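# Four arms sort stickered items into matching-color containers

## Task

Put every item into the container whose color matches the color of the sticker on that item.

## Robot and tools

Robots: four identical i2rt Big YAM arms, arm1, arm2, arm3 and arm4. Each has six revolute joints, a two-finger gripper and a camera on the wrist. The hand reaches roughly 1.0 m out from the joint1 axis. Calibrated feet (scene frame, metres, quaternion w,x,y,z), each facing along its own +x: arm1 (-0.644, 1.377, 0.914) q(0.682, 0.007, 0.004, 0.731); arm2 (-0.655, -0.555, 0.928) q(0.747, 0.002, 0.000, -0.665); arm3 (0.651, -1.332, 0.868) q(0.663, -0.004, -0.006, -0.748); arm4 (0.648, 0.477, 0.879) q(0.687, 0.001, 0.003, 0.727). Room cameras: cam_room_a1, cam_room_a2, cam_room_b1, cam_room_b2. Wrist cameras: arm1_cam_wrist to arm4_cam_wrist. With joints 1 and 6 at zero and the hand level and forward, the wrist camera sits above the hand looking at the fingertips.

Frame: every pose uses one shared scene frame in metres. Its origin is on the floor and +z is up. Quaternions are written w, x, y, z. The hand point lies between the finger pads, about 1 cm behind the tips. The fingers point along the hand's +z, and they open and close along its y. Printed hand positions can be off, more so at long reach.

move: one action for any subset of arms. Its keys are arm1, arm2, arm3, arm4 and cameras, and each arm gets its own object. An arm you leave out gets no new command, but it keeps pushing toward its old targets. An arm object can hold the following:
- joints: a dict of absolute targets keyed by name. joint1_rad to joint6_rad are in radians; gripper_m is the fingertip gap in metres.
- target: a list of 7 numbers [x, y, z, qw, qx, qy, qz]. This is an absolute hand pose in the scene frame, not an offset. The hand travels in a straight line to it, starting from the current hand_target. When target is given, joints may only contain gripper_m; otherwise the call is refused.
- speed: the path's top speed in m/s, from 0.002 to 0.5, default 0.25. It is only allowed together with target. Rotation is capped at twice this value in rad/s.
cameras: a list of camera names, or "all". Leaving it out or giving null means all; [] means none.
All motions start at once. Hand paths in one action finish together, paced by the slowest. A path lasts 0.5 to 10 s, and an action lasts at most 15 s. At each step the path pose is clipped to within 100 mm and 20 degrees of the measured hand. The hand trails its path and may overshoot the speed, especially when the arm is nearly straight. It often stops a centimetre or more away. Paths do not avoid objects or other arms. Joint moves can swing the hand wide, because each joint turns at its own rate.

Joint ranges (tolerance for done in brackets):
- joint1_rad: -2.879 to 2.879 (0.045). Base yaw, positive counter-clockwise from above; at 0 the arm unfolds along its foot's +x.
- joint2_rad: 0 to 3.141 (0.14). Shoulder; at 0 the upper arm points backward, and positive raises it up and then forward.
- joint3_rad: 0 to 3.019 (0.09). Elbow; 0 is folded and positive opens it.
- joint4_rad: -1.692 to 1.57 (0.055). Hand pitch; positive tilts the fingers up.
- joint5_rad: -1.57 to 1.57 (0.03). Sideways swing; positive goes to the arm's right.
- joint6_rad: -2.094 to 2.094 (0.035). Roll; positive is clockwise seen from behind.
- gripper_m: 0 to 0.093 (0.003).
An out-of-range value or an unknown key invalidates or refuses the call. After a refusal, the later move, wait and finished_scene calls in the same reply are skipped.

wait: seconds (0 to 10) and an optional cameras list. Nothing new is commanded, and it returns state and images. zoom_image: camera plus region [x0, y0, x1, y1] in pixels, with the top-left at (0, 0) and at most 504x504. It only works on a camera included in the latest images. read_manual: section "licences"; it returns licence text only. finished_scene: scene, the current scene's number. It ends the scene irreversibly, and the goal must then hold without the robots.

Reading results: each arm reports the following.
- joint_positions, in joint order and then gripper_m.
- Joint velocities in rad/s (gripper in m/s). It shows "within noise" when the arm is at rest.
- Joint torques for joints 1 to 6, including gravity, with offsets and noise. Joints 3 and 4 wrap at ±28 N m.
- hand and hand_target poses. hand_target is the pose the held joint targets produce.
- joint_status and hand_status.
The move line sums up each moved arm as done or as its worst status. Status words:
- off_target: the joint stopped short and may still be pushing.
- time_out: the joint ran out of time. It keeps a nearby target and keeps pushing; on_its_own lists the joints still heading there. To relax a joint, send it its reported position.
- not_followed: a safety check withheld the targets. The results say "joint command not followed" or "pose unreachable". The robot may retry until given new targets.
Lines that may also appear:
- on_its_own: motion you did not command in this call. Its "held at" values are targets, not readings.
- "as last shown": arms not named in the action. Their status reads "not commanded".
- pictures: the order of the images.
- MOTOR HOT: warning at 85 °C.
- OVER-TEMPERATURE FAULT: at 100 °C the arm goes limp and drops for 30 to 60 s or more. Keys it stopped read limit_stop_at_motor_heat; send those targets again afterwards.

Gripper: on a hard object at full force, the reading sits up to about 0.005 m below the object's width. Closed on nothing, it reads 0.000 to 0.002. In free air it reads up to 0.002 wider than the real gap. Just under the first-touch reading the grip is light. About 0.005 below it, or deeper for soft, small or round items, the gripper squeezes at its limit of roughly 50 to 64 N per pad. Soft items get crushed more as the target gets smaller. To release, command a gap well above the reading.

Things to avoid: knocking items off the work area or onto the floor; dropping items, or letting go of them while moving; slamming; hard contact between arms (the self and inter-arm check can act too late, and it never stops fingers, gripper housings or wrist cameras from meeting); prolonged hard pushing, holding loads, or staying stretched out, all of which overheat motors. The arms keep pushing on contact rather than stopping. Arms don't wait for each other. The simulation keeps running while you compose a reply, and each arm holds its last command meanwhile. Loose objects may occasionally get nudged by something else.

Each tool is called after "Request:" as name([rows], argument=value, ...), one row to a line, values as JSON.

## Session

Request:
move(arm1={"joints":{"joint1_rad":1.5,"joint2_rad":1.5,"joint3_rad":1.9,"joint4_rad":-1.65,"joint5_rad":0,"joint6_rad":0,"gripper_m":0.093}}, arm2={"joints":{"joint1_rad":-1.69,"joint2_rad":1.5,"joint3_rad":1.9,"joint4_rad":-1.65,"joint5_rad":0,"joint6_rad":0,"gripper_m":0.093}}, arm3={"joints":{"joint1_rad":1.69,"joint2_rad":1.5,"joint3_rad":1.9,"joint4_rad":-1.65,"joint5_rad":0,"joint6_rad":0,"gripper_m":0.093}}, arm4={"joints":{"joint1_rad":-1.63,"joint2_rad":1.5,"joint3_rad":1.9,"joint4_rad":-1.65,"joint5_rad":0,"joint6_rad":0,"gripper_m":0.093}}, cameras=["arm1_cam_wrist","arm2_cam_wrist","arm3_cam_wrist","arm4_cam_wrist"])

Scene clock: 2.17 s.
Joint torques (N m): arm1=[-2.73 -10.11 13.23 0.57 0.03 -0.02] | arm2=[0.91 -15.09 12.52 0.81 -0.07 -0.09] | arm3=[1.38 -13.92 11.43 0.29 0.12 -0.09] | arm4=[1.38 -14.33 10.55 0.23 0.06 0.15]
Motor temperatures (°C): arm1=[20 23 27 23 21 21 21] | arm2=[23 24 26 22 22 20 23] | arm3=[24 23 24 23 24 23 23] | arm4=[22 22 24 22 24 21 24]
Heat: arm1: hottest joint3_rad 27 °C; arm2: hottest joint3_rad 26 °C; arm3: hottest joint1_rad 24 °C; arm4: hottest joint3_rad 24 °C.
move: arm1 done; arm2 done; arm3 done; arm4 done
Joint velocities: within noise
arm1.joint_positions: joint1_rad=+1.510 joint2_rad=+1.504 joint3_rad=+1.869 joint4_rad=-1.642 joint5_rad=-0.001 joint6_rad=+0.007 gripper_m=+0.09306
arm1.joint_status: all done
arm1.hand: x=-1.1297 y=+1.3725 z=+1.3353 quat_wxyz=(+0.000, +0.988, +0.001, -0.154) (m; scene frame)
arm1.hand_target: x=-1.1290 y=+1.3776 z=+1.3502 quat_wxyz=(-0.001, +0.986, -0.001, -0.167) (m; scene frame)
arm1.hand_status: not commanded
arm2.joint_positions: joint1_rad=-1.693 joint2_rad=+1.506 joint3_rad=+1.877 joint4_rad=-1.637 joint5_rad=+0.001 joint6_rad=+0.014 gripper_m=+0.09310
arm2.joint_status: all done
arm2.hand: x=-1.1507 y=-0.5532 z=+1.3436 quat_wxyz=(+0.002, -0.989, +0.010, +0.150) (m; scene frame)
arm2.hand_target: x=-1.1480 y=-0.5551 z=+1.3557 quat_wxyz=(+0.002, -0.987, +0.001, +0.159) (m; scene frame)
arm2.hand_status: not commanded
arm3.joint_positions: joint1_rad=+1.686 joint2_rad=+1.496 joint3_rad=+1.869 joint4_rad=-1.643 joint5_rad=-0.002 joint6_rad=+0.005 gripper_m=+0.09306
arm3.joint_status: all done
arm3.hand: x=+1.1402 y=-1.3289 z=+1.2860 quat_wxyz=(-0.151, -0.004, -0.989, +0.006) (m; scene frame)
arm3.hand_target: x=+1.1427 y=-1.3269 z=+1.2963 quat_wxyz=(-0.160, +0.000, -0.987, +0.007) (m; scene frame)
arm3.hand_status: not commanded
arm4.joint_positions: joint1_rad=-1.635 joint2_rad=+1.498 joint3_rad=+1.868 joint4_rad=-1.639 joint5_rad=+0.001 joint6_rad=-0.012 gripper_m=+0.09311
arm4.joint_status: all done
arm4.hand: x=+1.1411 y=+0.4745 z=+1.2933 quat_wxyz=(-0.148, +0.002, -0.989, +0.004) (m; scene frame)
arm4.hand_target: x=+1.1420 y=+0.4770 z=+1.3052 quat_wxyz=(-0.157, -0.001, -0.988, +0.002) (m; scene frame)
arm4.hand_status: not commanded
pictures: arm1_cam_wrist, arm2_cam_wrist, arm3_cam_wrist, arm4_cam_wrist
Images, in order (width x height): arm1_cam_wrist 672x504, arm2_cam_wrist 672x504, arm3_cam_wrist 672x504, arm4_cam_wrist 672x504.

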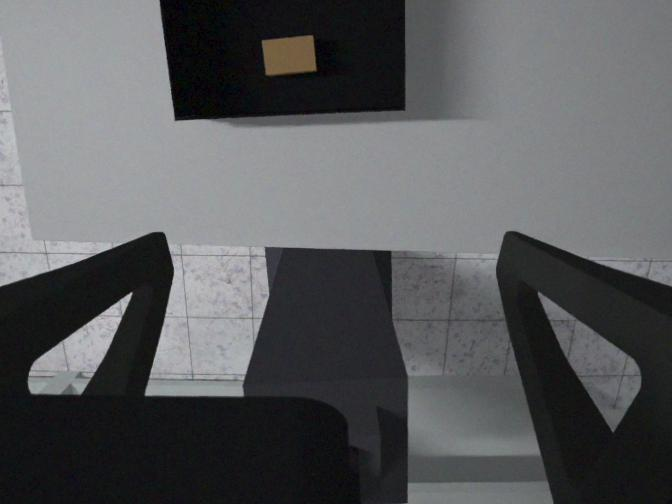

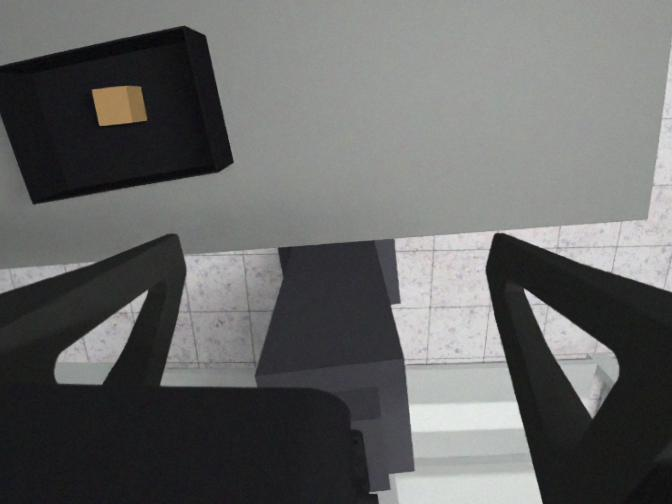

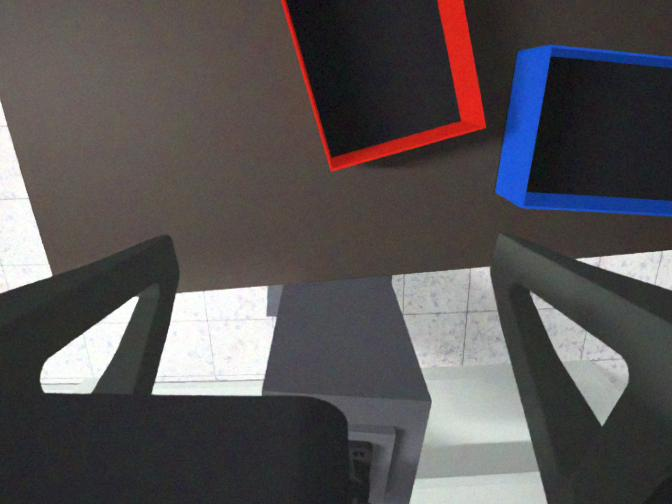

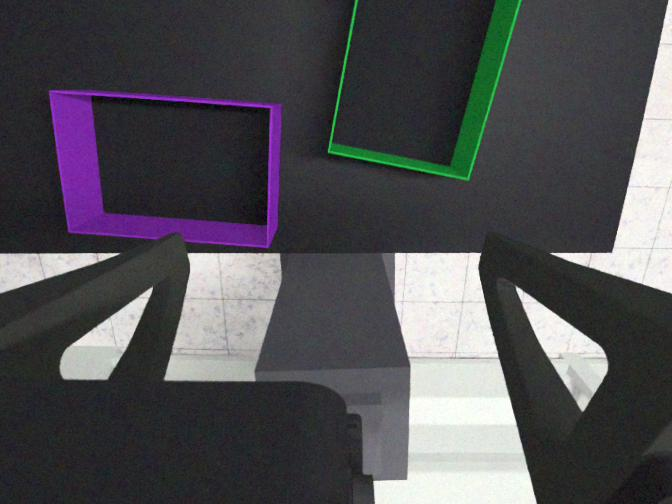

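Request:
zoom_image(camera="arm1_cam_wrist", region=[160, 0, 410, 130])

Request:
zoom_image(camera="arm2_cam_wrist", region=[0, 20, 240, 210])

Request:
wait(seconds=0, cameras=["cam_room_a1","cam_room_a2","cam_room_b1","cam_room_b2"])

Scaled by 2.016.

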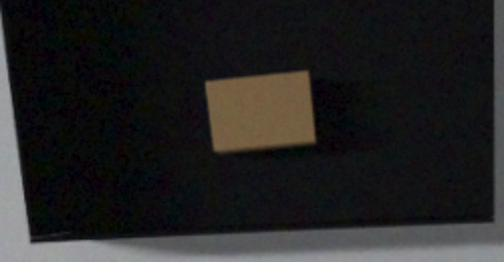

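Scaled by 2.100.

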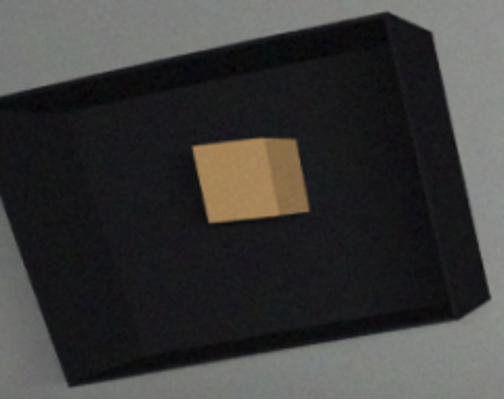

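Scene clock: 7.50 s.
Joint torques (N m): arm1=[-2.43 -10.23 13.08 0.59 0.06 -0.04] | arm2=[0.97 -15.27 12.51 0.85 -0.07 -0.08] | arm3=[1.49 -13.8 11.45 0.28 0.12 -0.1] | arm4=[1.32 -14.15 10.76 0.12 0.09 0.17]
Motor temperatures (°C): arm1=[20 23 28 23 21 21 21] | arm2=[23 24 27 22 22 20 23] | arm3=[24 23 25 23 24 23 23] | arm4=[22 22 26 22 24 21 24]
Heat: arm1: hottest joint3_rad 28 °C; arm2: hottest joint3_rad 27 °C; arm3: hottest joint3_rad 25 °C; arm4: hottest joint3_rad 26 °C.
Joint velocities: within noise
arm1.joint_positions: joint1_rad=+1.510 joint2_rad=+1.504 joint3_rad=+1.869 joint4_rad=-1.642 joint5_rad=-0.001 joint6_rad=+0.007 gripper_m=+0.09306
arm1.joint_status: all done
arm1.hand: x=-1.1297 y=+1.3725 z=+1.3353 quat_wxyz=(+0.000, +0.988, +0.001, -0.154) (m; scene frame)
arm1.hand_target: x=-1.1290 y=+1.3776 z=+1.3502 quat_wxyz=(-0.001, +0.986, -0.001, -0.167) (m; scene frame)
arm1.hand_status: not commanded
arm2.joint_positions: joint1_rad=-1.693 joint2_rad=+1.506 joint3_rad=+1.877 joint4_rad=-1.637 joint5_rad=+0.001 joint6_rad=+0.014 gripper_m=+0.09310
arm2.joint_status: all done
arm2.hand: x=-1.1507 y=-0.5532 z=+1.3436 quat_wxyz=(+0.002, -0.989, +0.010, +0.150) (m; scene frame)
arm2.hand_target: x=-1.1480 y=-0.5551 z=+1.3557 quat_wxyz=(+0.002, -0.987, +0.001, +0.159) (m; scene frame)
arm2.hand_status: not commanded
arm3.joint_positions: joint1_rad=+1.686 joint2_rad=+1.496 joint3_rad=+1.869 joint4_rad=-1.643 joint5_rad=-0.002 joint6_rad=+0.005 gripper_m=+0.09306
arm3.joint_status: all done
arm3.hand: x=+1.1402 y=-1.3289 z=+1.2860 quat_wxyz=(-0.151, -0.004, -0.989, +0.006) (m; scene frame)
arm3.hand_target: x=+1.1427 y=-1.3269 z=+1.2963 quat_wxyz=(-0.160, +0.000, -0.987, +0.007) (m; scene frame)
arm3.hand_status: not commanded
arm4.joint_positions: joint1_rad=-1.635 joint2_rad=+1.498 joint3_rad=+1.868 joint4_rad=-1.639 joint5_rad=+0.001 joint6_rad=-0.012 gripper_m=+0.09311
arm4.joint_status: all done
arm4.hand: x=+1.1411 y=+0.4745 z=+1.2933 quat_wxyz=(-0.148, +0.002, -0.989, +0.004) (m; scene frame)
arm4.hand_target: x=+1.1420 y=+0.4770 z=+1.3052 quat_wxyz=(-0.157, -0.001, -0.988, +0.002) (m; scene frame)
arm4.hand_status: not commanded
pictures: cam_room_a1, cam_room_a2, cam_room_b1, cam_room_b2
Images, in order (width x height): cam_room_a1 672x504, cam_room_a2 672x504, cam_room_b1 672x504, cam_room_b2 672x504.

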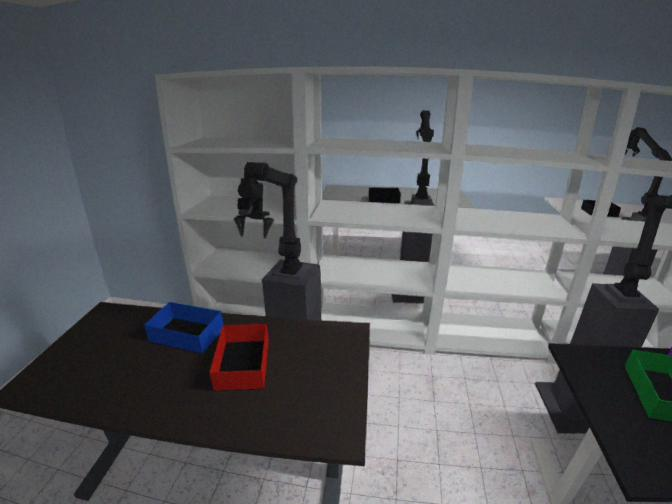

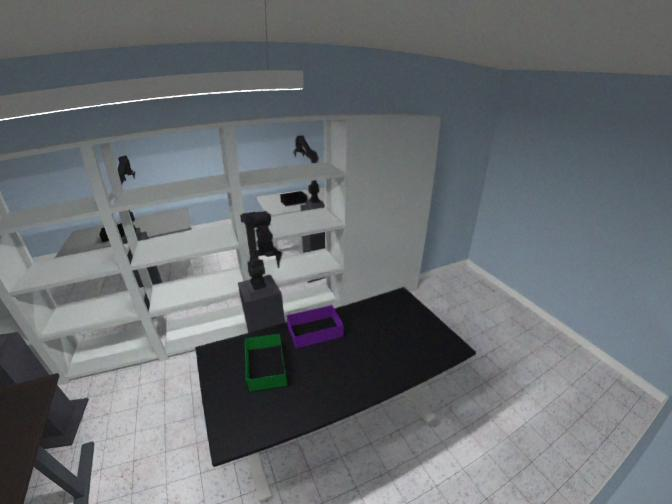

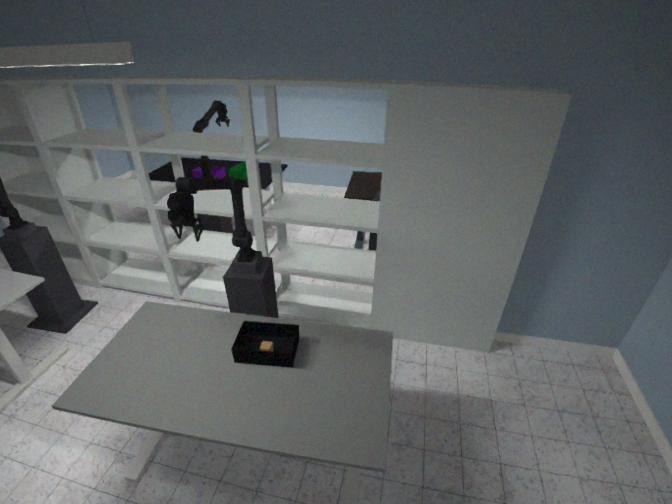

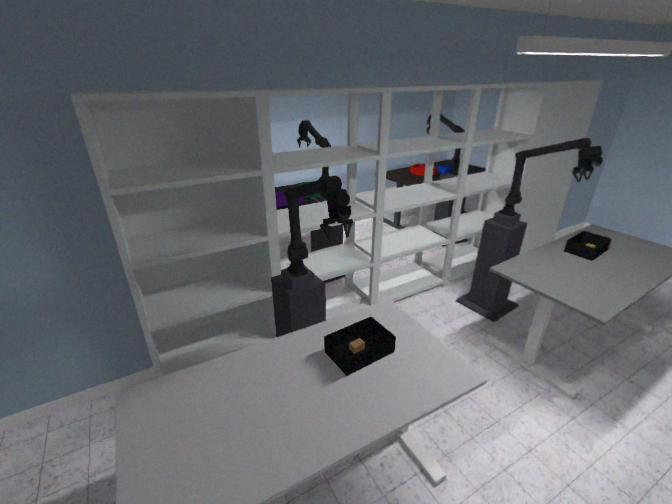

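Request:
move(arm1={"target":[-1.255,1.30,0.95,0,-0.9988,-0.048,0],"speed":0.4}, arm2={"target":[-1.203,-0.896,0.95,0,-0.9976,-0.0698,0],"speed":0.4}, cameras=["arm1_cam_wrist","arm2_cam_wrist"])

Scene clock: 38.83 s.
Joint torques (N m): arm1=[-1.08 -18.37 13.76 0.64 0.01 0.1] | arm2=[-0.09 -22.65 13.78 0.54 -0.05 0.22] | arm3=[1.44 -13.8 11.43 0.24 0.13 -0.11] | arm4=[0.91 -14.15 10.59 0.14 0.07 0.16]
Motor temperatures (°C): arm1=[20 24 30 23 21 21 21] | arm2=[23 24 31 22 22 20 23] | arm3=[24 24 28 23 24 23 23] | arm4=[22 23 32 22 24 21 24]
Heat: arm1: hottest joint3_rad 30 °C; arm2: hottest joint3_rad 31 °C; arm3: hottest joint3_rad 28 °C; arm4: hottest joint3_rad 32 °C.
move: arm1 off_target; arm2 off_target
Joint velocities: within noise
arm1.joint_positions: joint1_rad=+1.620 joint2_rad=+2.109 joint3_rad=+1.627 joint4_rad=-1.184 joint5_rad=-0.004 joint6_rad=+0.021 gripper_m=+0.09306
arm1.joint_status: not commanded
arm1.hand: x=-1.2288 y=+1.3075 z=+0.9219 quat_wxyz=(-0.003, +0.998, +0.048, +0.040) (m; scene frame)
arm1.hand_target: x=-1.2532 y=+1.3002 z=+0.9509 quat_wxyz=(+0.000, +0.999, +0.048, +0.000) (m; scene frame)
arm1.hand_status: off_target (0.039 m and 4.6 deg from the pose sent, 0.412 m and 18.5 deg at the start)
arm2.joint_positions: joint1_rad=-1.123 joint2_rad=+2.147 joint3_rad=+1.734 joint4_rad=-1.195 joint5_rad=+0.000 joint6_rad=+0.402 gripper_m=+0.09310
arm2.joint_status: not commanded
arm2.hand: x=-1.1838 y=-0.8899 z=+0.9379 quat_wxyz=(+0.010, -0.996, -0.081, -0.018) (m; scene frame)
arm2.hand_target: x=-1.2024 y=-0.8954 z=+0.9506 quat_wxyz=(+0.000, -0.998, -0.070, +0.000) (m; scene frame)
arm2.hand_status: off_target (0.023 m and 2.7 deg from the pose sent, 0.525 m and 19.5 deg at the start)
arm3, arm4: as last shown
pictures: arm1_cam_wrist, arm2_cam_wrist
Images, in order (width x height): arm1_cam_wrist 672x504, arm2_cam_wrist 672x504.

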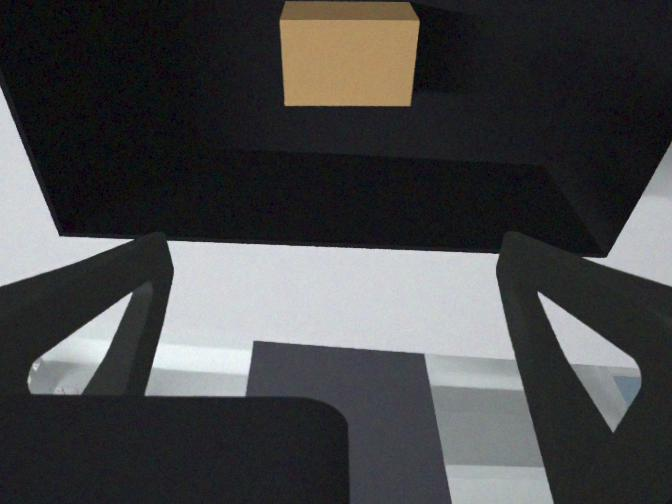

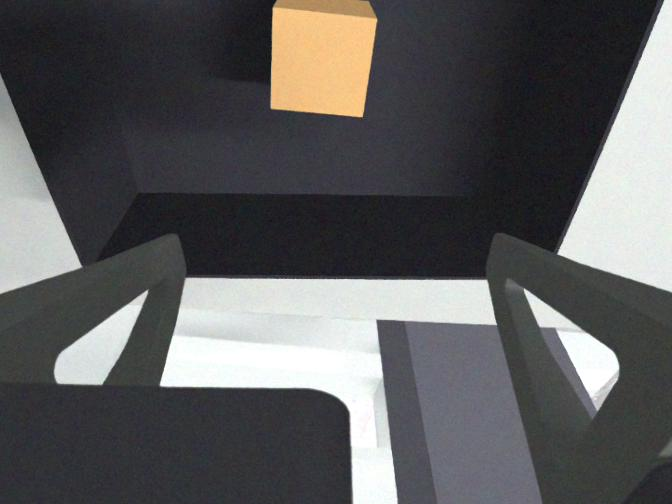

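Request:
move(arm1={"target":[-1.2615,1.3055,0.83,0,-0.9988,-0.048,0],"speed":0.25}, arm2={"target":[-1.2046,-0.9045,0.83,0,-0.99953,-0.0305,0],"speed":0.25}, cameras=["arm1_cam_wrist","arm2_cam_wrist"])

Scene clock: 53.70 s.
Joint torques (N m): arm1=[-2.08 -19.19 9.33 0.8 0.01 0.04] | arm2=[0.73 -23.36 9.95 1.14 -0.03 0.21] | arm3=[1.38 -13.68 11.41 0.29 0.11 -0.11] | arm4=[1.44 -14.27 10.74 0.1 0.06 0.14]
Motor temperatures (°C): arm1=[20 24 32 23 21 21 21] | arm2=[23 25 33 22 22 20 23] | arm3=[24 24 29 23 24 23 23] | arm4=[22 23 34 22 24 21 24]
Heat: arm1: hottest joint3_rad 32 °C; arm2: hottest joint3_rad 33 °C; arm3: hottest joint3_rad 29 °C; arm4: hottest joint3_rad 34 °C.
move: arm1 off_target; arm2 done
Joint velocities: within noise
arm1.joint_positions: joint1_rad=+1.620 joint2_rad=+2.274 joint3_rad=+1.621 joint4_rad=-0.964 joint5_rad=-0.004 joint6_rad=+0.021 gripper_m=+0.09306
arm1.joint_status: not commanded
arm1.hand: x=-1.2515 y=+1.3053 z=+0.8210 quat_wxyz=(-0.001, +0.999, +0.048, +0.015) (m; scene frame)
arm1.hand_target: x=-1.2613 y=+1.3055 z=+0.8302 quat_wxyz=(+0.000, +0.999, +0.048, +0.000) (m; scene frame)
arm1.hand_status: off_target (0.013 m and 1.8 deg from the pose sent, 0.098 m and 4.6 deg at the start)
arm2.joint_positions: joint1_rad=-1.123 joint2_rad=+2.313 joint3_rad=+1.734 joint4_rad=-0.999 joint5_rad=+0.000 joint6_rad=+0.491 gripper_m=+0.09310
arm2.joint_status: not commanded
arm2.hand: x=-1.2006 y=-0.9003 z=+0.8346 quat_wxyz=(+0.003, -0.999, -0.037, -0.004) (m; scene frame)
arm2.hand_target: x=-1.2046 y=-0.9044 z=+0.8301 quat_wxyz=(+0.000, -1.000, -0.031, +0.000) (m; scene frame)
arm2.hand_status: done (0.007 m and 1.0 deg from the pose sent, 0.111 m and 6.3 deg at the start)
arm3, arm4: as last shown
pictures: arm1_cam_wrist, arm2_cam_wrist
Images, in order (width x height): arm1_cam_wrist 672x504, arm2_cam_wrist 672x504.

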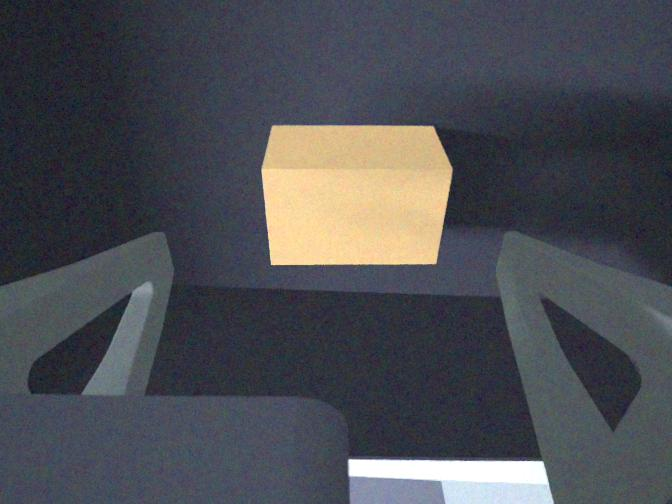

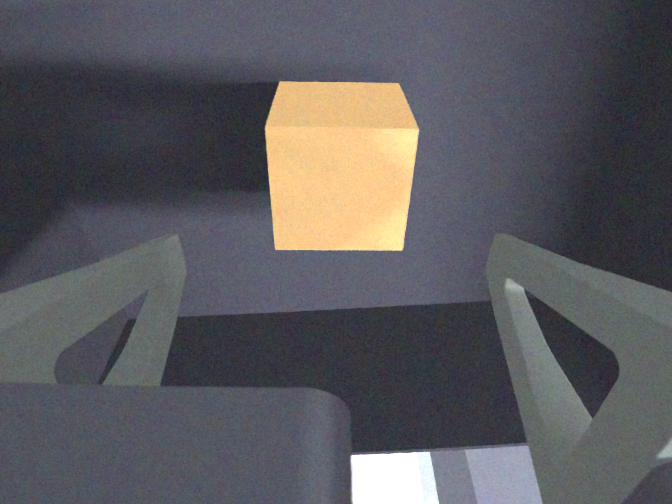

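Request:
move(arm1={"target":[-1.245,1.315,0.797,0,-0.9988,-0.048,0],"speed":0.25}, arm2={"target":[-1.1955,-0.902,0.785,0,-0.99953,-0.0305,0],"speed":0.25}, cameras=["arm1_cam_wrist","arm2_cam_wrist"])

Scene clock: 65.13 s.
Joint torques (N m): arm1=[-2.49 -17.08 8.31 0.81 0 -0.04] | arm2=[1.26 -21.89 7.97 1.33 -0.01 0.21] | arm3=[1.44 -13.86 11.43 0.28 0.11 -0.1] | arm4=[1.44 -14.33 10.67 0.16 0.07 0.13]
Motor temperatures (°C): arm1=[20 25 32 23 21 21 21] | arm2=[23 26 33 22 22 20 23] | arm3=[24 24 30 23 24 23 23] | arm4=[22 23 35 22 24 21 24]
Heat: arm1: hottest joint3_rad 32 °C; arm2: hottest joint3_rad 33 °C; arm3: hottest joint3_rad 30 °C; arm4: hottest joint3_rad 35 °C.
move: arm1 done; arm2 off_target
Joint velocities: within noise
arm1.joint_positions: joint1_rad=+1.617 joint2_rad=+2.274 joint3_rad=+1.553 joint4_rad=-0.872 joint5_rad=-0.004 joint6_rad=+0.016 gripper_m=+0.09306
arm1.joint_status: not commanded
arm1.hand: x=-1.2415 y=+1.3088 z=+0.8006 quat_wxyz=(-0.001, +0.999, +0.049, +0.004) (m; scene frame)
arm1.hand_target: x=-1.2449 y=+1.3151 z=+0.7971 quat_wxyz=(+0.000, +0.999, +0.048, +0.000) (m; scene frame)
arm1.hand_status: done (0.008 m and 0.5 deg from the pose sent, 0.027 m and 1.8 deg at the start)
arm2.joint_positions: joint1_rad=-1.123 joint2_rad=+2.345 joint3_rad=+1.714 joint4_rad=-0.910 joint5_rad=+0.000 joint6_rad=+0.495 gripper_m=+0.09310
arm2.joint_status: not commanded
arm2.hand: x=-1.2047 y=-0.9028 z=+0.8085 quat_wxyz=(-0.006, -0.999, -0.035, +0.012) (m; scene frame)
arm2.hand_target: x=-1.1950 y=-0.9014 z=+0.7857 quat_wxyz=(+0.000, -1.000, -0.030, +0.000) (m; scene frame)
arm2.hand_status: off_target (0.025 m and 1.6 deg from the pose sent, 0.050 m and 1.0 deg at the start)
arm3, arm4: as last shown
pictures: arm1_cam_wrist, arm2_cam_wrist
Images, in order (width x height): arm1_cam_wrist 672x504, arm2_cam_wrist 672x504.

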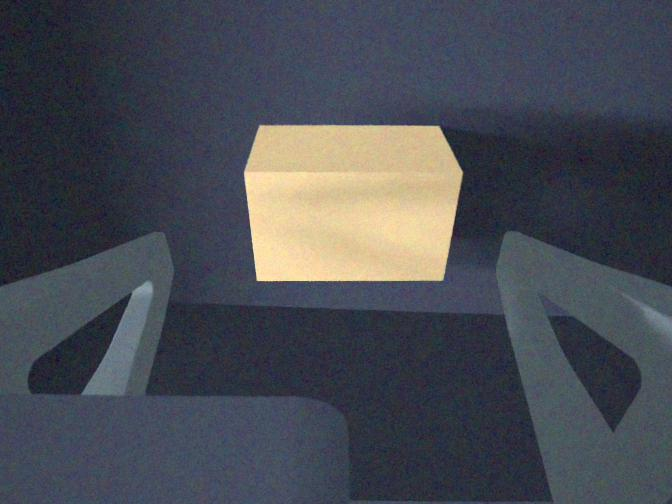

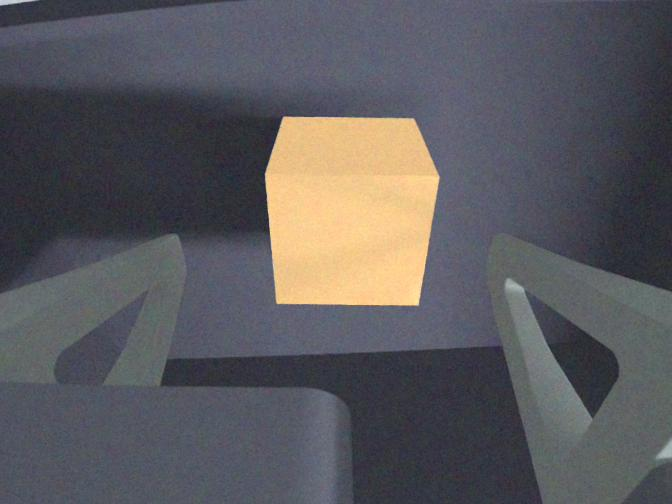

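Request:
move(arm1={"target":[-1.2425,1.322,0.75,0,-0.9988,-0.048,0],"speed":0.12}, arm2={"target":[-1.184,-0.8975,0.748,0,-0.99953,-0.0305,0],"speed":0.12}, cameras=["arm1_cam_wrist","arm2_cam_wrist"])

Scene clock: 71.57 s.
Joint torques (N m): arm1=[-2.78 -17.32 7.76 0.88 0.04 -0.05] | arm2=[1.55 -21.83 7.5 1.26 0 0.21] | arm3=[1.44 -13.8 11.43 0.25 0.11 -0.1] | arm4=[1.03 -14.68 10.47 -0.01 0.09 0.15]
Motor temperatures (°C): arm1=[20 26 32 23 21 21 21] | arm2=[23 27 32 22 22 20 23] | arm3=[24 25 30 23 24 23 23] | arm4=[22 23 35 22 24 21 24]
Heat: arm1: hottest joint3_rad 32 °C; arm2: hottest joint3_rad 32 °C; arm3: hottest joint3_rad 30 °C; arm4: hottest joint3_rad 35 °C.
move: arm1 done; arm2 off_target
Joint velocities: within noise
arm1.joint_positions: joint1_rad=+1.605 joint2_rad=+2.355 joint3_rad=+1.548 joint4_rad=-0.789 joint5_rad=-0.004 joint6_rad=+0.005 gripper_m=+0.09306
arm1.joint_status: not commanded
arm1.hand: x=-1.2387 y=+1.3162 z=+0.7523 quat_wxyz=(+0.000, +0.999, +0.049, +0.005) (m; scene frame)
arm1.hand_target: x=-1.2425 y=+1.3220 z=+0.7501 quat_wxyz=(+0.000, +0.999, +0.048, +0.000) (m; scene frame)
arm1.hand_status: done (0.007 m and 0.5 deg from the pose sent, 0.052 m and 0.5 deg at the start)
arm2.joint_positions: joint1_rad=-1.123 joint2_rad=+2.388 joint3_rad=+1.672 joint4_rad=-0.827 joint5_rad=+0.000 joint6_rad=+0.499 gripper_m=+0.09310
arm2.joint_status: not commanded
arm2.hand: x=-1.1951 y=-0.8969 z=+0.7698 quat_wxyz=(-0.006, -0.999, -0.033, +0.011) (m; scene frame)
arm2.hand_target: x=-1.1835 y=-0.8970 z=+0.7486 quat_wxyz=(+0.000, -1.000, -0.031, +0.000) (m; scene frame)
arm2.hand_status: off_target (0.024 m and 1.5 deg from the pose sent, 0.064 m and 1.6 deg at the start)
arm3, arm4: as last shown
pictures: arm1_cam_wrist, arm2_cam_wrist
Images, in order (width x height): arm1_cam_wrist 672x504, arm2_cam_wrist 672x504.

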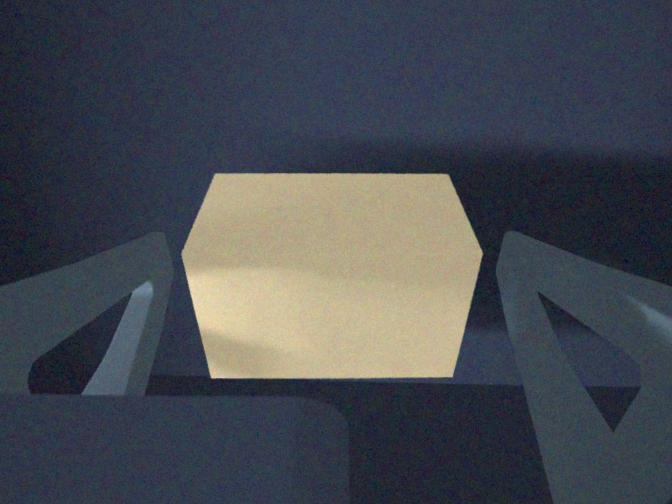

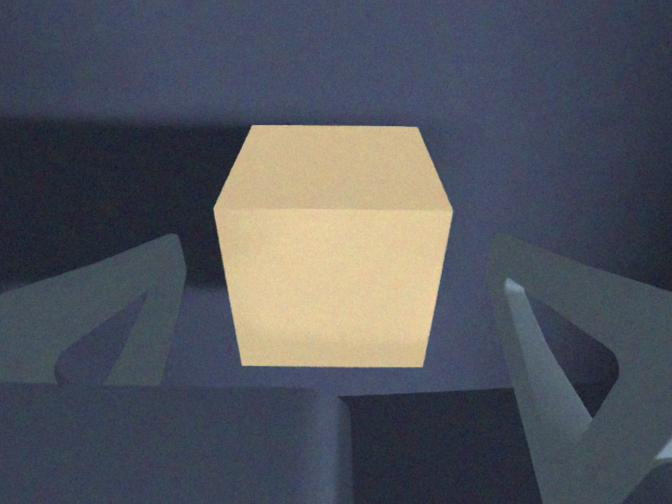

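Request:
move(arm1={"joints":{"gripper_m":0.06}}, arm2={"target":[-1.182,-0.8975,0.732,0,-0.99953,-0.0305,0],"speed":0.1}, cameras=[])

Request:
move(arm2={"joints":{"gripper_m":0.041}}, cameras=["arm1_cam_wrist","arm2_cam_wrist"])

Scene clock: 75.83 s.
Joint torques (N m): arm1=[-2.9 -17.73 7.68 0.7 0.04 -0.02] | arm2=[1.49 -21.13 7.35 1.31 -0.01 0.21] | arm3=[1.49 -13.8 11.38 0.27 0.11 -0.11] | arm4=[0.67 -14.45 10.58 0.06 0.05 0.16]
Motor temperatures (°C): arm1=[20 26 32 23 21 21 21] | arm2=[23 27 32 22 22 20 23] | arm3=[24 25 30 23 24 23 23] | arm4=[22 23 36 22 24 21 24]
Heat: arm1: hottest joint3_rad 32 °C; arm2: hottest joint3_rad 32 °C; arm3: hottest joint3_rad 30 °C; arm4: hottest joint3_rad 36 °C.
move: arm1 off_target; arm2 off_target
Joint velocities: within noise
arm1.joint_positions: joint1_rad=+1.605 joint2_rad=+2.355 joint3_rad=+1.548 joint4_rad=-0.789 joint5_rad=-0.004 joint6_rad=+0.004 gripper_m=+0.06859
arm1.joint_status: gripper_m off_target (ended at +0.06862, target +0.06000)
arm1.hand: x=-1.2388 y=+1.3162 z=+0.7523 quat_wxyz=(+0.000, +0.999, +0.049, +0.004) (m; scene frame)
arm1.hand_target: x=-1.2425 y=+1.3220 z=+0.7501 quat_wxyz=(+0.000, +0.999, +0.048, +0.000) (m; scene frame)
arm1.hand_status: not commanded
arm2.joint_positions: joint1_rad=-1.121 joint2_rad=+2.409 joint3_rad=+1.672 joint4_rad=-0.801 joint5_rad=+0.000 joint6_rad=+0.501 gripper_m=+0.09310
arm2.joint_status: not commanded
arm2.hand: x=-1.1946 y=-0.8978 z=+0.7570 quat_wxyz=(-0.007, -0.999, -0.033, +0.013) (m; scene frame)
arm2.hand_target: x=-1.1814 y=-0.8967 z=+0.7328 quat_wxyz=(+0.000, -1.000, -0.030, +0.000) (m; scene frame)
arm2.hand_status: off_target (0.028 m and 1.7 deg from the pose sent, 0.040 m and 1.5 deg at the start)
arm3, arm4: as last shown
pictures: none
No camera images: "cameras" was empty.

Scene clock: 76.43 s.
Joint torques (N m): arm1=[-2.43 -18.32 7.84 0.81 0.08 -0.07] | arm2=[1.49 -21.25 7.36 1.28 -0.01 0.2] | arm3=[1.38 -13.74 11.41 0.28 0.13 -0.1] | arm4=[1.2 -14.15 10.59 0.14 0.08 0.16]
Motor temperatures (°C): arm1=[20 26 32 23 21 21 21] | arm2=[23 27 32 22 22 20 23] | arm3=[24 25 30 23 24 23 23] | arm4=[22 23 36 22 24 21 24]
Heat: arm1: hottest joint3_rad 32 °C; arm2: hottest joint3_rad 32 °C; arm3: hottest joint3_rad 30 °C; arm4: hottest joint3_rad 36 °C.
move: arm2 off_target
Joint velocities: within noise
arm1, arm3, arm4: as last shown
arm2.joint_positions: joint1_rad=-1.121 joint2_rad=+2.409 joint3_rad=+1.672 joint4_rad=-0.801 joint5_rad=+0.000 joint6_rad=+0.502 gripper_m=+0.05307
arm2.joint_status: gripper_m off_target (ended at +0.05310, target +0.04100)
arm2.hand: x=-1.1947 y=-0.8981 z=+0.7570 quat_wxyz=(-0.007, -0.999, -0.033, +0.013) (m; scene frame)
arm2.hand_target: x=-1.1813 y=-0.8969 z=+0.7328 quat_wxyz=(+0.000, -1.000, -0.031, +0.000) (m; scene frame)
arm2.hand_status: not commanded
pictures: arm1_cam_wrist, arm2_cam_wrist
Images, in order (width x height): arm1_cam_wrist 672x504, arm2_cam_wrist 672x504.

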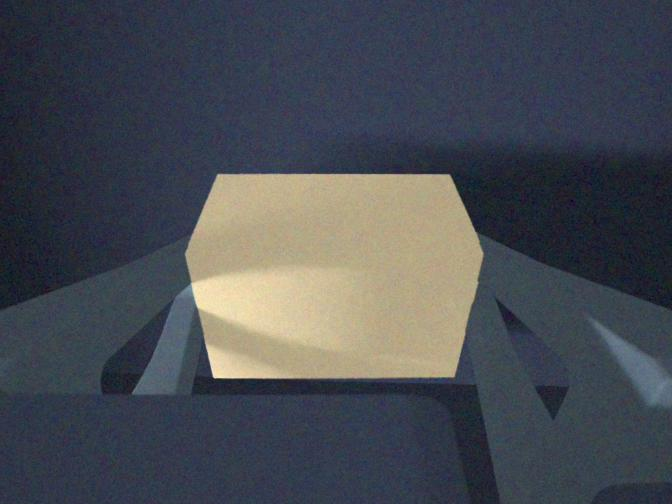

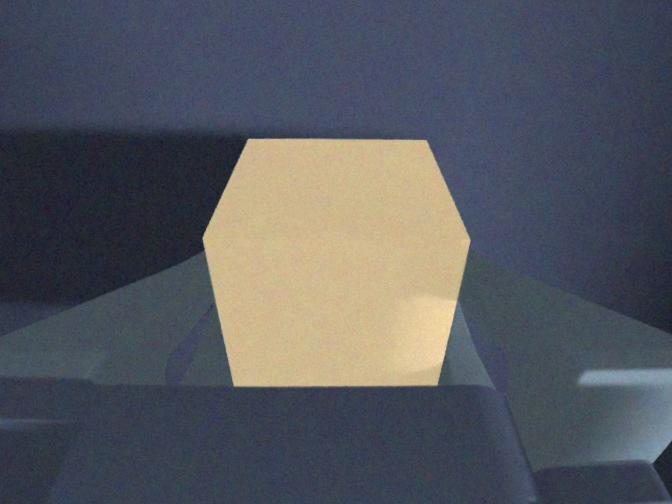

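Request:
move(arm1={"target":[-1.235,1.316,1.0,0,-0.9988,-0.048,0],"speed":0.35}, arm2={"target":[-1.19,-0.898,1.0,0,-0.99953,-0.0305,0],"speed":0.35}, arm3={"joints":{"joint1_rad":0,"joint2_rad":0.6,"joint3_rad":1.3,"joint4_rad":-1.4}}, arm4={"joints":{"joint1_rad":0,"joint2_rad":0.6,"joint3_rad":1.3,"joint4_rad":-1.4}}, cameras=[])

Request:
move(arm1={"joints":{"joint2_rad":1.3,"joint3_rad":1.9,"joint4_rad":-0.3}}, arm2={"joints":{"joint2_rad":1.3,"joint3_rad":1.9,"joint4_rad":-0.3}}, cameras=["cam_room_b1","cam_room_b2"])

Scene clock: 87.80 s.
Joint torques (N m): arm1=[-1.9 -16.56 13.75 0.05 0.02 0.12] | arm2=[0.85 -22.59 13.5 0.13 -0.02 0.14] | arm3=[0.5 2.43 7.66 2.04 -0.07 -0.1] | arm4=[1.03 2.49 7.57 1.76 0.19 0.14]
Motor temperatures (°C): arm1=[20 26 32 23 21 21 22] | arm2=[23 27 31 22 22 20 23] | arm3=[24 25 31 23 24 23 23] | arm4=[22 23 36 22 24 21 24]
Heat: arm1: hottest joint3_rad 32 °C; arm2: hottest joint3_rad 31 °C; arm3: hottest joint3_rad 31 °C; arm4: hottest joint3_rad 36 °C.
move: arm1 off_target; arm2 off_target; arm3 done; arm4 done
Joint velocities: within noise
arm1.joint_positions: joint1_rad=+1.605 joint2_rad=+1.996 joint3_rad=+1.609 joint4_rad=-1.240 joint5_rad=-0.004 joint6_rad=+0.004 gripper_m=+0.06859
arm1.joint_status: not commanded
arm1.hand: x=-1.2193 y=+1.3172 z=+0.9805 quat_wxyz=(-0.001, +0.999, +0.049, +0.021) (m; scene frame)
arm1.hand_target: x=-1.2341 y=+1.3161 z=+1.0001 quat_wxyz=(+0.000, +0.999, +0.048, +0.000) (m; scene frame)
arm1.hand_status: off_target (0.025 m and 2.4 deg from the pose sent, 0.248 m and 0.5 deg at the start)
arm2.joint_positions: joint1_rad=-1.121 joint2_rad=+2.077 joint3_rad=+1.759 joint4_rad=-1.270 joint5_rad=+0.000 joint6_rad=+0.502 gripper_m=+0.05307
arm2.joint_status: not commanded
arm2.hand: x=-1.1812 y=-0.8900 z=+0.9897 quat_wxyz=(+0.006, -0.999, -0.033, -0.008) (m; scene frame)
arm2.hand_target: x=-1.1895 y=-0.8978 z=+1.0000 quat_wxyz=(+0.000, -1.000, -0.031, +0.000) (m; scene frame)
arm2.hand_status: off_target (0.016 m and 1.2 deg from the pose sent, 0.243 m and 1.8 deg at the start)
arm3.joint_positions: joint1_rad=+0.011 joint2_rad=+0.595 joint3_rad=+1.305 joint4_rad=-1.412 joint5_rad=+0.002 joint6_rad=+0.005 gripper_m=+0.09306
arm3.joint_status: all done
arm3.hand: x=+0.6250 y=-1.5470 z=+1.3599 quat_wxyz=(-0.286, -0.676, -0.601, +0.317) (m; scene frame)
arm3.hand_target: x=+0.6225 y=-1.5509 z=+1.3586 quat_wxyz=(-0.285, -0.677, -0.599, +0.319) (m; scene frame)
arm3.hand_status: not commanded
arm4.joint_positions: joint1_rad=-0.004 joint2_rad=+0.591 joint3_rad=+1.300 joint4_rad=-1.414 joint5_rad=-0.003 joint6_rad=-0.012 gripper_m=+0.09311
arm4.joint_status: all done
arm4.hand: x=+0.6385 y=+0.7012 z=+1.3657 quat_wxyz=(-0.287, +0.662, -0.622, -0.304) (m; scene frame)
arm4.hand_target: x=+0.6378 y=+0.7065 z=+1.3666 quat_wxyz=(-0.287, +0.659, -0.624, -0.307) (m; scene frame)
arm4.hand_status: not commanded
pictures: none
No camera images: "cameras" was empty.

Scene clock: 89.90 s.
Joint torques (N m): arm1=[-2.26 -7.53 12.27 1.98 0.04 0.04] | arm2=[0.97 -12.28 11.02 2.86 -0.1 0.1] | arm3=[0.32 2.37 7.64 2.06 -0.08 -0.11] | arm4=[1.32 2.26 7.6 1.74 0.2 0.16]
Motor temperatures (°C): arm1=[20 26 32 23 21 21 22] | arm2=[23 27 31 22 22 20 23] | arm3=[24 25 30 23 24 23 23] | arm4=[22 23 36 22 24 21 24]
Heat: arm1: hottest joint3_rad 32 °C; arm2: hottest joint3_rad 31 °C; arm3: hottest joint3_rad 30 °C; arm4: hottest joint3_rad 36 °C.
move: arm1 done; arm2 done
Joint velocities: within noise
arm1.joint_positions: joint1_rad=+1.605 joint2_rad=+1.315 joint3_rad=+1.877 joint4_rad=-0.312 joint5_rad=-0.004 joint6_rad=+0.004 gripper_m=+0.06859
arm1.joint_status: all done
arm1.hand: x=-1.1819 y=+1.3180 z=+1.7005 quat_wxyz=(+0.043, +0.607, +0.033, -0.793) (m; scene frame)
arm1.hand_target: x=-1.1646 y=+1.3202 z=+1.7241 quat_wxyz=(+0.044, +0.586, +0.032, -0.808) (m; scene frame)
arm1.hand_status: not commanded
arm2.joint_positions: joint1_rad=-1.121 joint2_rad=+1.310 joint3_rad=+1.895 joint4_rad=-0.311 joint5_rad=+0.000 joint6_rad=+0.502 gripper_m=+0.05308
arm2.joint_status: all done
arm2.hand: x=-1.1170 y=-0.8505 z=+1.7171 quat_wxyz=(-0.405, -0.605, -0.020, +0.685) (m; scene frame)
arm2.hand_target: x=-1.1081 y=-0.8471 z=+1.7283 quat_wxyz=(-0.413, -0.594, -0.020, +0.690) (m; scene frame)
arm2.hand_status: not commanded
arm3, arm4: as last shown
pictures: cam_room_b1, cam_room_b2
Images, in order (width x height): cam_room_b1 672x504, cam_room_b2 672x504.

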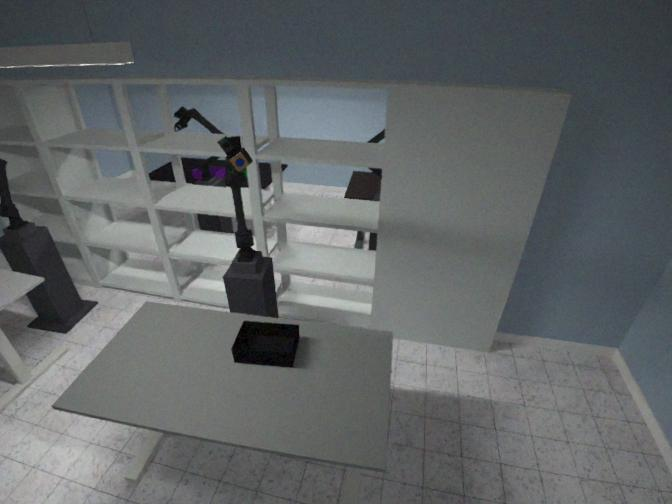

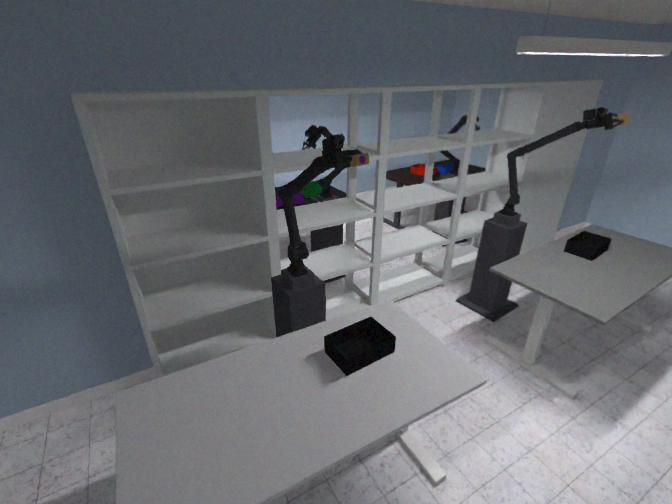

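Request:
zoom_image(camera="cam_room_b2", region=[320, 130, 400, 190])

Request:
move(arm1={"joints":{"joint1_rad":0,"joint2_rad":0.55,"joint3_rad":1.4,"joint4_rad":-1.5,"joint5_rad":0,"joint6_rad":0}}, arm2={"joints":{"joint1_rad":0,"joint2_rad":0.55,"joint3_rad":1.4,"joint4_rad":-1.5,"joint5_rad":0,"joint6_rad":0}}, arm3={"joints":{"joint1_rad":-1.977}}, arm4={"joints":{"joint1_rad":0.899}}, cameras=[])

Request:
move(arm1={"joints":{"joint1_rad":-2.243}}, arm2={"joints":{"joint1_rad":0.911}}, cameras=[])

Request:
move(arm1={"joints":{"joint2_rad":0.9,"joint3_rad":1.0,"joint4_rad":-1.5}}, arm2={"joints":{"joint2_rad":0.9,"joint3_rad":1.0,"joint4_rad":-1.5}}, arm3={"joints":{"joint2_rad":0.9,"joint3_rad":1.0,"joint4_rad":-1.2}}, arm4={"joints":{"joint2_rad":0.9,"joint3_rad":1.0,"joint4_rad":-1.2}}, cameras=["arm1_cam_wrist","arm2_cam_wrist"])

Scaled by 6.300.

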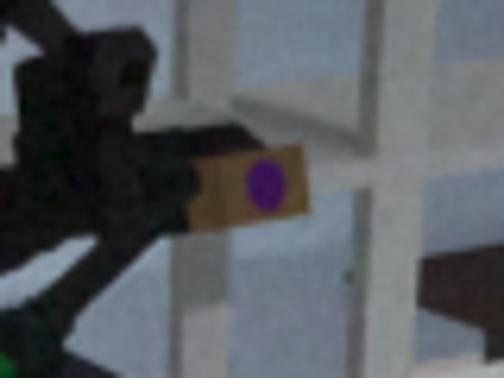

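Scene clock: 104.17 s.
Joint torques (N m): arm1=[-2.32 5.36 8.76 1.4 -0.06 -0.04] | arm2=[1.08 2.49 8.21 1.89 0.11 -0.08] | arm3=[0.44 1.9 7.79 2.03 0.02 -0.1] | arm4=[1.44 2.26 7.58 1.77 0.14 0.13]
Motor temperatures (°C): arm1=[20 26 33 23 21 21 22] | arm2=[23 26 31 22 22 20 24] | arm3=[24 24 29 23 24 23 23] | arm4=[22 23 33 22 24 21 24]
Heat: arm1: hottest joint3_rad 33 °C; arm2: hottest joint3_rad 31 °C; arm3: hottest joint3_rad 29 °C; arm4: hottest joint3_rad 33 °C.
move: arm1 done; arm2 done; arm3 done; arm4 done
Joint velocities: within noise
arm1.joint_positions: joint1_rad=+0.008 joint2_rad=+0.545 joint3_rad=+1.395 joint4_rad=-1.493 joint5_rad=+0.002 joint6_rad=+0.004 gripper_m=+0.06861
arm1.joint_status: all done
arm1.hand: x=-0.6486 y=+1.5575 z=+1.4391 quat_wxyz=(-0.300, +0.651, -0.611, -0.334) (m; scene frame)
arm1.hand_target: x=-0.6476 y=+1.5579 z=+1.4391 quat_wxyz=(-0.299, +0.652, -0.613, -0.331) (m; scene frame)
arm1.hand_status: not commanded
arm2.joint_positions: joint1_rad=-0.005 joint2_rad=+0.546 joint3_rad=+1.405 joint4_rad=-1.489 joint5_rad=-0.003 joint6_rad=+0.014 gripper_m=+0.05309
arm2.joint_status: all done
arm2.hand: x=-0.6358 y=-0.7375 z=+1.4573 quat_wxyz=(-0.341, -0.599, -0.661, +0.297) (m; scene frame)
arm2.hand_target: x=-0.6353 y=-0.7380 z=+1.4519 quat_wxyz=(-0.332, -0.596, -0.670, +0.294) (m; scene frame)
arm2.hand_status: not commanded
arm3.joint_positions: joint1_rad=-1.966 joint2_rad=+0.595 joint3_rad=+1.305 joint4_rad=-1.412 joint5_rad=+0.000 joint6_rad=+0.005 gripper_m=+0.09306
arm3.joint_status: all done
arm3.hand: x=+0.4561 y=-1.2142 z=+1.3551 quat_wxyz=(+0.101, -0.877, +0.236, +0.405) (m; scene frame)
arm3.hand_target: x=+0.4538 y=-1.2100 z=+1.3537 quat_wxyz=(+0.104, -0.876, +0.239, +0.405) (m; scene frame)
arm3.hand_status: not commanded
arm4.joint_positions: joint1_rad=+0.895 joint2_rad=+0.591 joint3_rad=+1.300 joint4_rad=-1.414 joint5_rad=-0.001 joint6_rad=-0.011 gripper_m=+0.09311
arm4.joint_status: all done
arm4.hand: x=+0.4691 y=+0.6084 z=+1.3668 quat_wxyz=(-0.127, +0.866, -0.272, -0.401) (m; scene frame)
arm4.hand_target: x=+0.4644 y=+0.6110 z=+1.3678 quat_wxyz=(-0.126, +0.863, -0.276, -0.404) (m; scene frame)
arm4.hand_status: not commanded
pictures: none
No camera images: "cameras" was empty.

Scene clock: 106.27 s.
Joint torques (N m): arm1=[-2.14 5.6 8.94 1.32 -0.01 -0.05] | arm2=[1.08 2.55 8.2 1.89 0.04 -0.07] | arm3=[0.56 1.85 7.72 2.04 0.02 -0.1] | arm4=[1.32 2.67 7.61 1.62 0.12 0.14]
Motor temperatures (°C): arm1=[20 26 33 23 21 21 22] | arm2=[23 26 31 22 22 20 24] | arm3=[24 24 29 23 24 23 23] | arm4=[22 23 33 22 24 21 24]
Heat: arm1: hottest joint3_rad 33 °C; arm2: hottest joint3_rad 31 °C; arm3: hottest joint3_rad 29 °C; arm4: hottest joint3_rad 33 °C.
move: arm1 done; arm2 done
Joint velocities: within noise
arm1.joint_positions: joint1_rad=-2.236 joint2_rad=+0.545 joint3_rad=+1.395 joint4_rad=-1.493 joint5_rad=+0.000 joint6_rad=+0.004 gripper_m=+0.06864
arm1.joint_status: all done
arm1.hand: x=-0.4852 y=+1.2733 z=+1.4358 quat_wxyz=(-0.421, -0.264, -0.858, +0.132) (m; scene frame)
arm1.hand_target: x=-0.4857 y=+1.2721 z=+1.4358 quat_wxyz=(-0.417, -0.266, -0.859, +0.133) (m; scene frame)
arm1.hand_status: not commanded
arm2.joint_positions: joint1_rad=+0.906 joint2_rad=+0.546 joint3_rad=+1.405 joint4_rad=-1.489 joint5_rad=-0.001 joint6_rad=+0.014 gripper_m=+0.05311
arm2.joint_status: all done
arm2.hand: x=-0.5011 y=-0.6518 z=+1.4578 quat_wxyz=(-0.438, -0.248, -0.856, +0.117) (m; scene frame)
arm2.hand_target: x=-0.5002 y=-0.6514 z=+1.4524 quat_wxyz=(-0.428, -0.241, -0.863, +0.117) (m; scene frame)
arm2.hand_status: not commanded
arm3, arm4: as last shown
pictures: none
No camera images: "cameras" was empty.

Scene clock: 107.63 s.
Joint torques (N m): arm1=[-2.37 -2.2 13.45 0.38 0.01 -0.03] | arm2=[1.2 -5.54 12.08 0.68 0.04 -0.07] | arm3=[0.62 -4.84 10.99 1.35 0.01 -0.11] | arm4=[1.03 -5.42 11.21 1.16 0.11 0.15]
Motor temperatures (°C): arm1=[20 26 33 23 21 21 22] | arm2=[23 26 31 22 22 20 24] | arm3=[24 24 29 23 24 23 23] | arm4=[22 23 33 22 24 21 24]
Heat: arm1: hottest joint3_rad 33 °C; arm2: hottest joint3_rad 31 °C; arm3: hottest joint3_rad 29 °C; arm4: hottest joint3_rad 33 °C.
move: arm1 done; arm2 done; arm3 done; arm4 done
Joint velocities: within noise
arm1.joint_positions: joint1_rad=-2.236 joint2_rad=+0.905 joint3_rad=+0.970 joint4_rad=-1.494 joint5_rad=+0.000 joint6_rad=+0.004 gripper_m=+0.06864
arm1.joint_status: all done
arm1.hand: x=-0.4274 y=+1.2319 z=+1.1619 quat_wxyz=(-0.060, -0.295, -0.953, +0.022) (m; scene frame)
arm1.hand_target: x=-0.4246 y=+1.2278 z=+1.1755 quat_wxyz=(-0.074, -0.296, -0.952, +0.026) (m; scene frame)
arm1.hand_status: not commanded
arm2.joint_positions: joint1_rad=+0.906 joint2_rad=+0.906 joint3_rad=+0.987 joint4_rad=-1.491 joint5_rad=-0.001 joint6_rad=+0.014 gripper_m=+0.05311
arm2.joint_status: all done
arm2.hand: x=-0.4322 y=-0.6926 z=+1.1866 quat_wxyz=(-0.078, -0.276, -0.958, +0.019) (m; scene frame)
arm2.hand_target: x=-0.4318 y=-0.6916 z=+1.1934 quat_wxyz=(-0.083, -0.267, -0.960, +0.021) (m; scene frame)
arm2.hand_status: not commanded
arm3.joint_positions: joint1_rad=-1.966 joint2_rad=+0.900 joint3_rad=+0.982 joint4_rad=-1.211 joint5_rad=+0.000 joint6_rad=+0.005 gripper_m=+0.09306
arm3.joint_status: all done
arm3.hand: x=+0.3678 y=-1.1669 z=+1.1436 quat_wxyz=(+0.049, -0.943, +0.253, +0.210) (m; scene frame)
arm3.hand_target: x=+0.3645 y=-1.1607 z=+1.1534 quat_wxyz=(+0.055, -0.939, +0.255, +0.223) (m; scene frame)
arm3.hand_status: not commanded
arm4.joint_positions: joint1_rad=+0.895 joint2_rad=+0.903 joint3_rad=+0.969 joint4_rad=-1.214 joint5_rad=-0.001 joint6_rad=-0.011 gripper_m=+0.09311
arm4.joint_status: all done
arm4.hand: x=+0.3865 y=+0.6658 z=+1.1507 quat_wxyz=(-0.062, +0.933, -0.293, -0.201) (m; scene frame)
arm4.hand_target: x=+0.3791 y=+0.6699 z=+1.1681 quat_wxyz=(-0.068, +0.926, -0.295, -0.224) (m; scene frame)
arm4.hand_status: not commanded
pictures: arm1_cam_wrist, arm2_cam_wrist
Images, in order (width x height): arm1_cam_wrist 672x504, arm2_cam_wrist 672x504.

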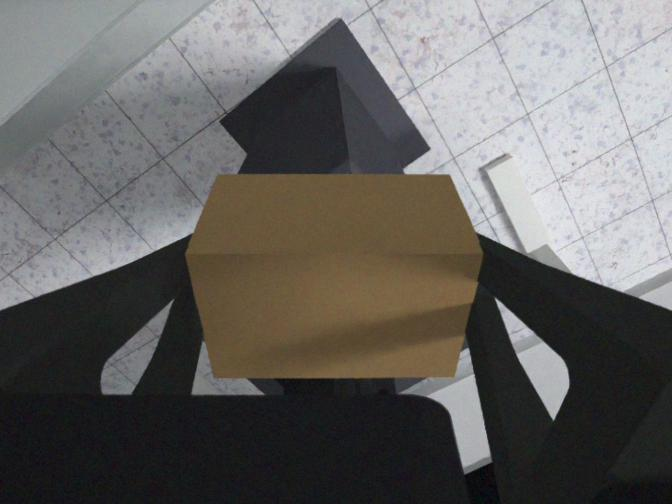

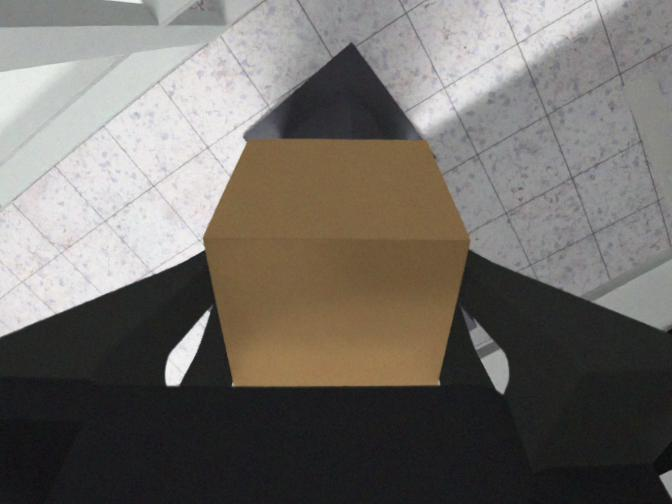

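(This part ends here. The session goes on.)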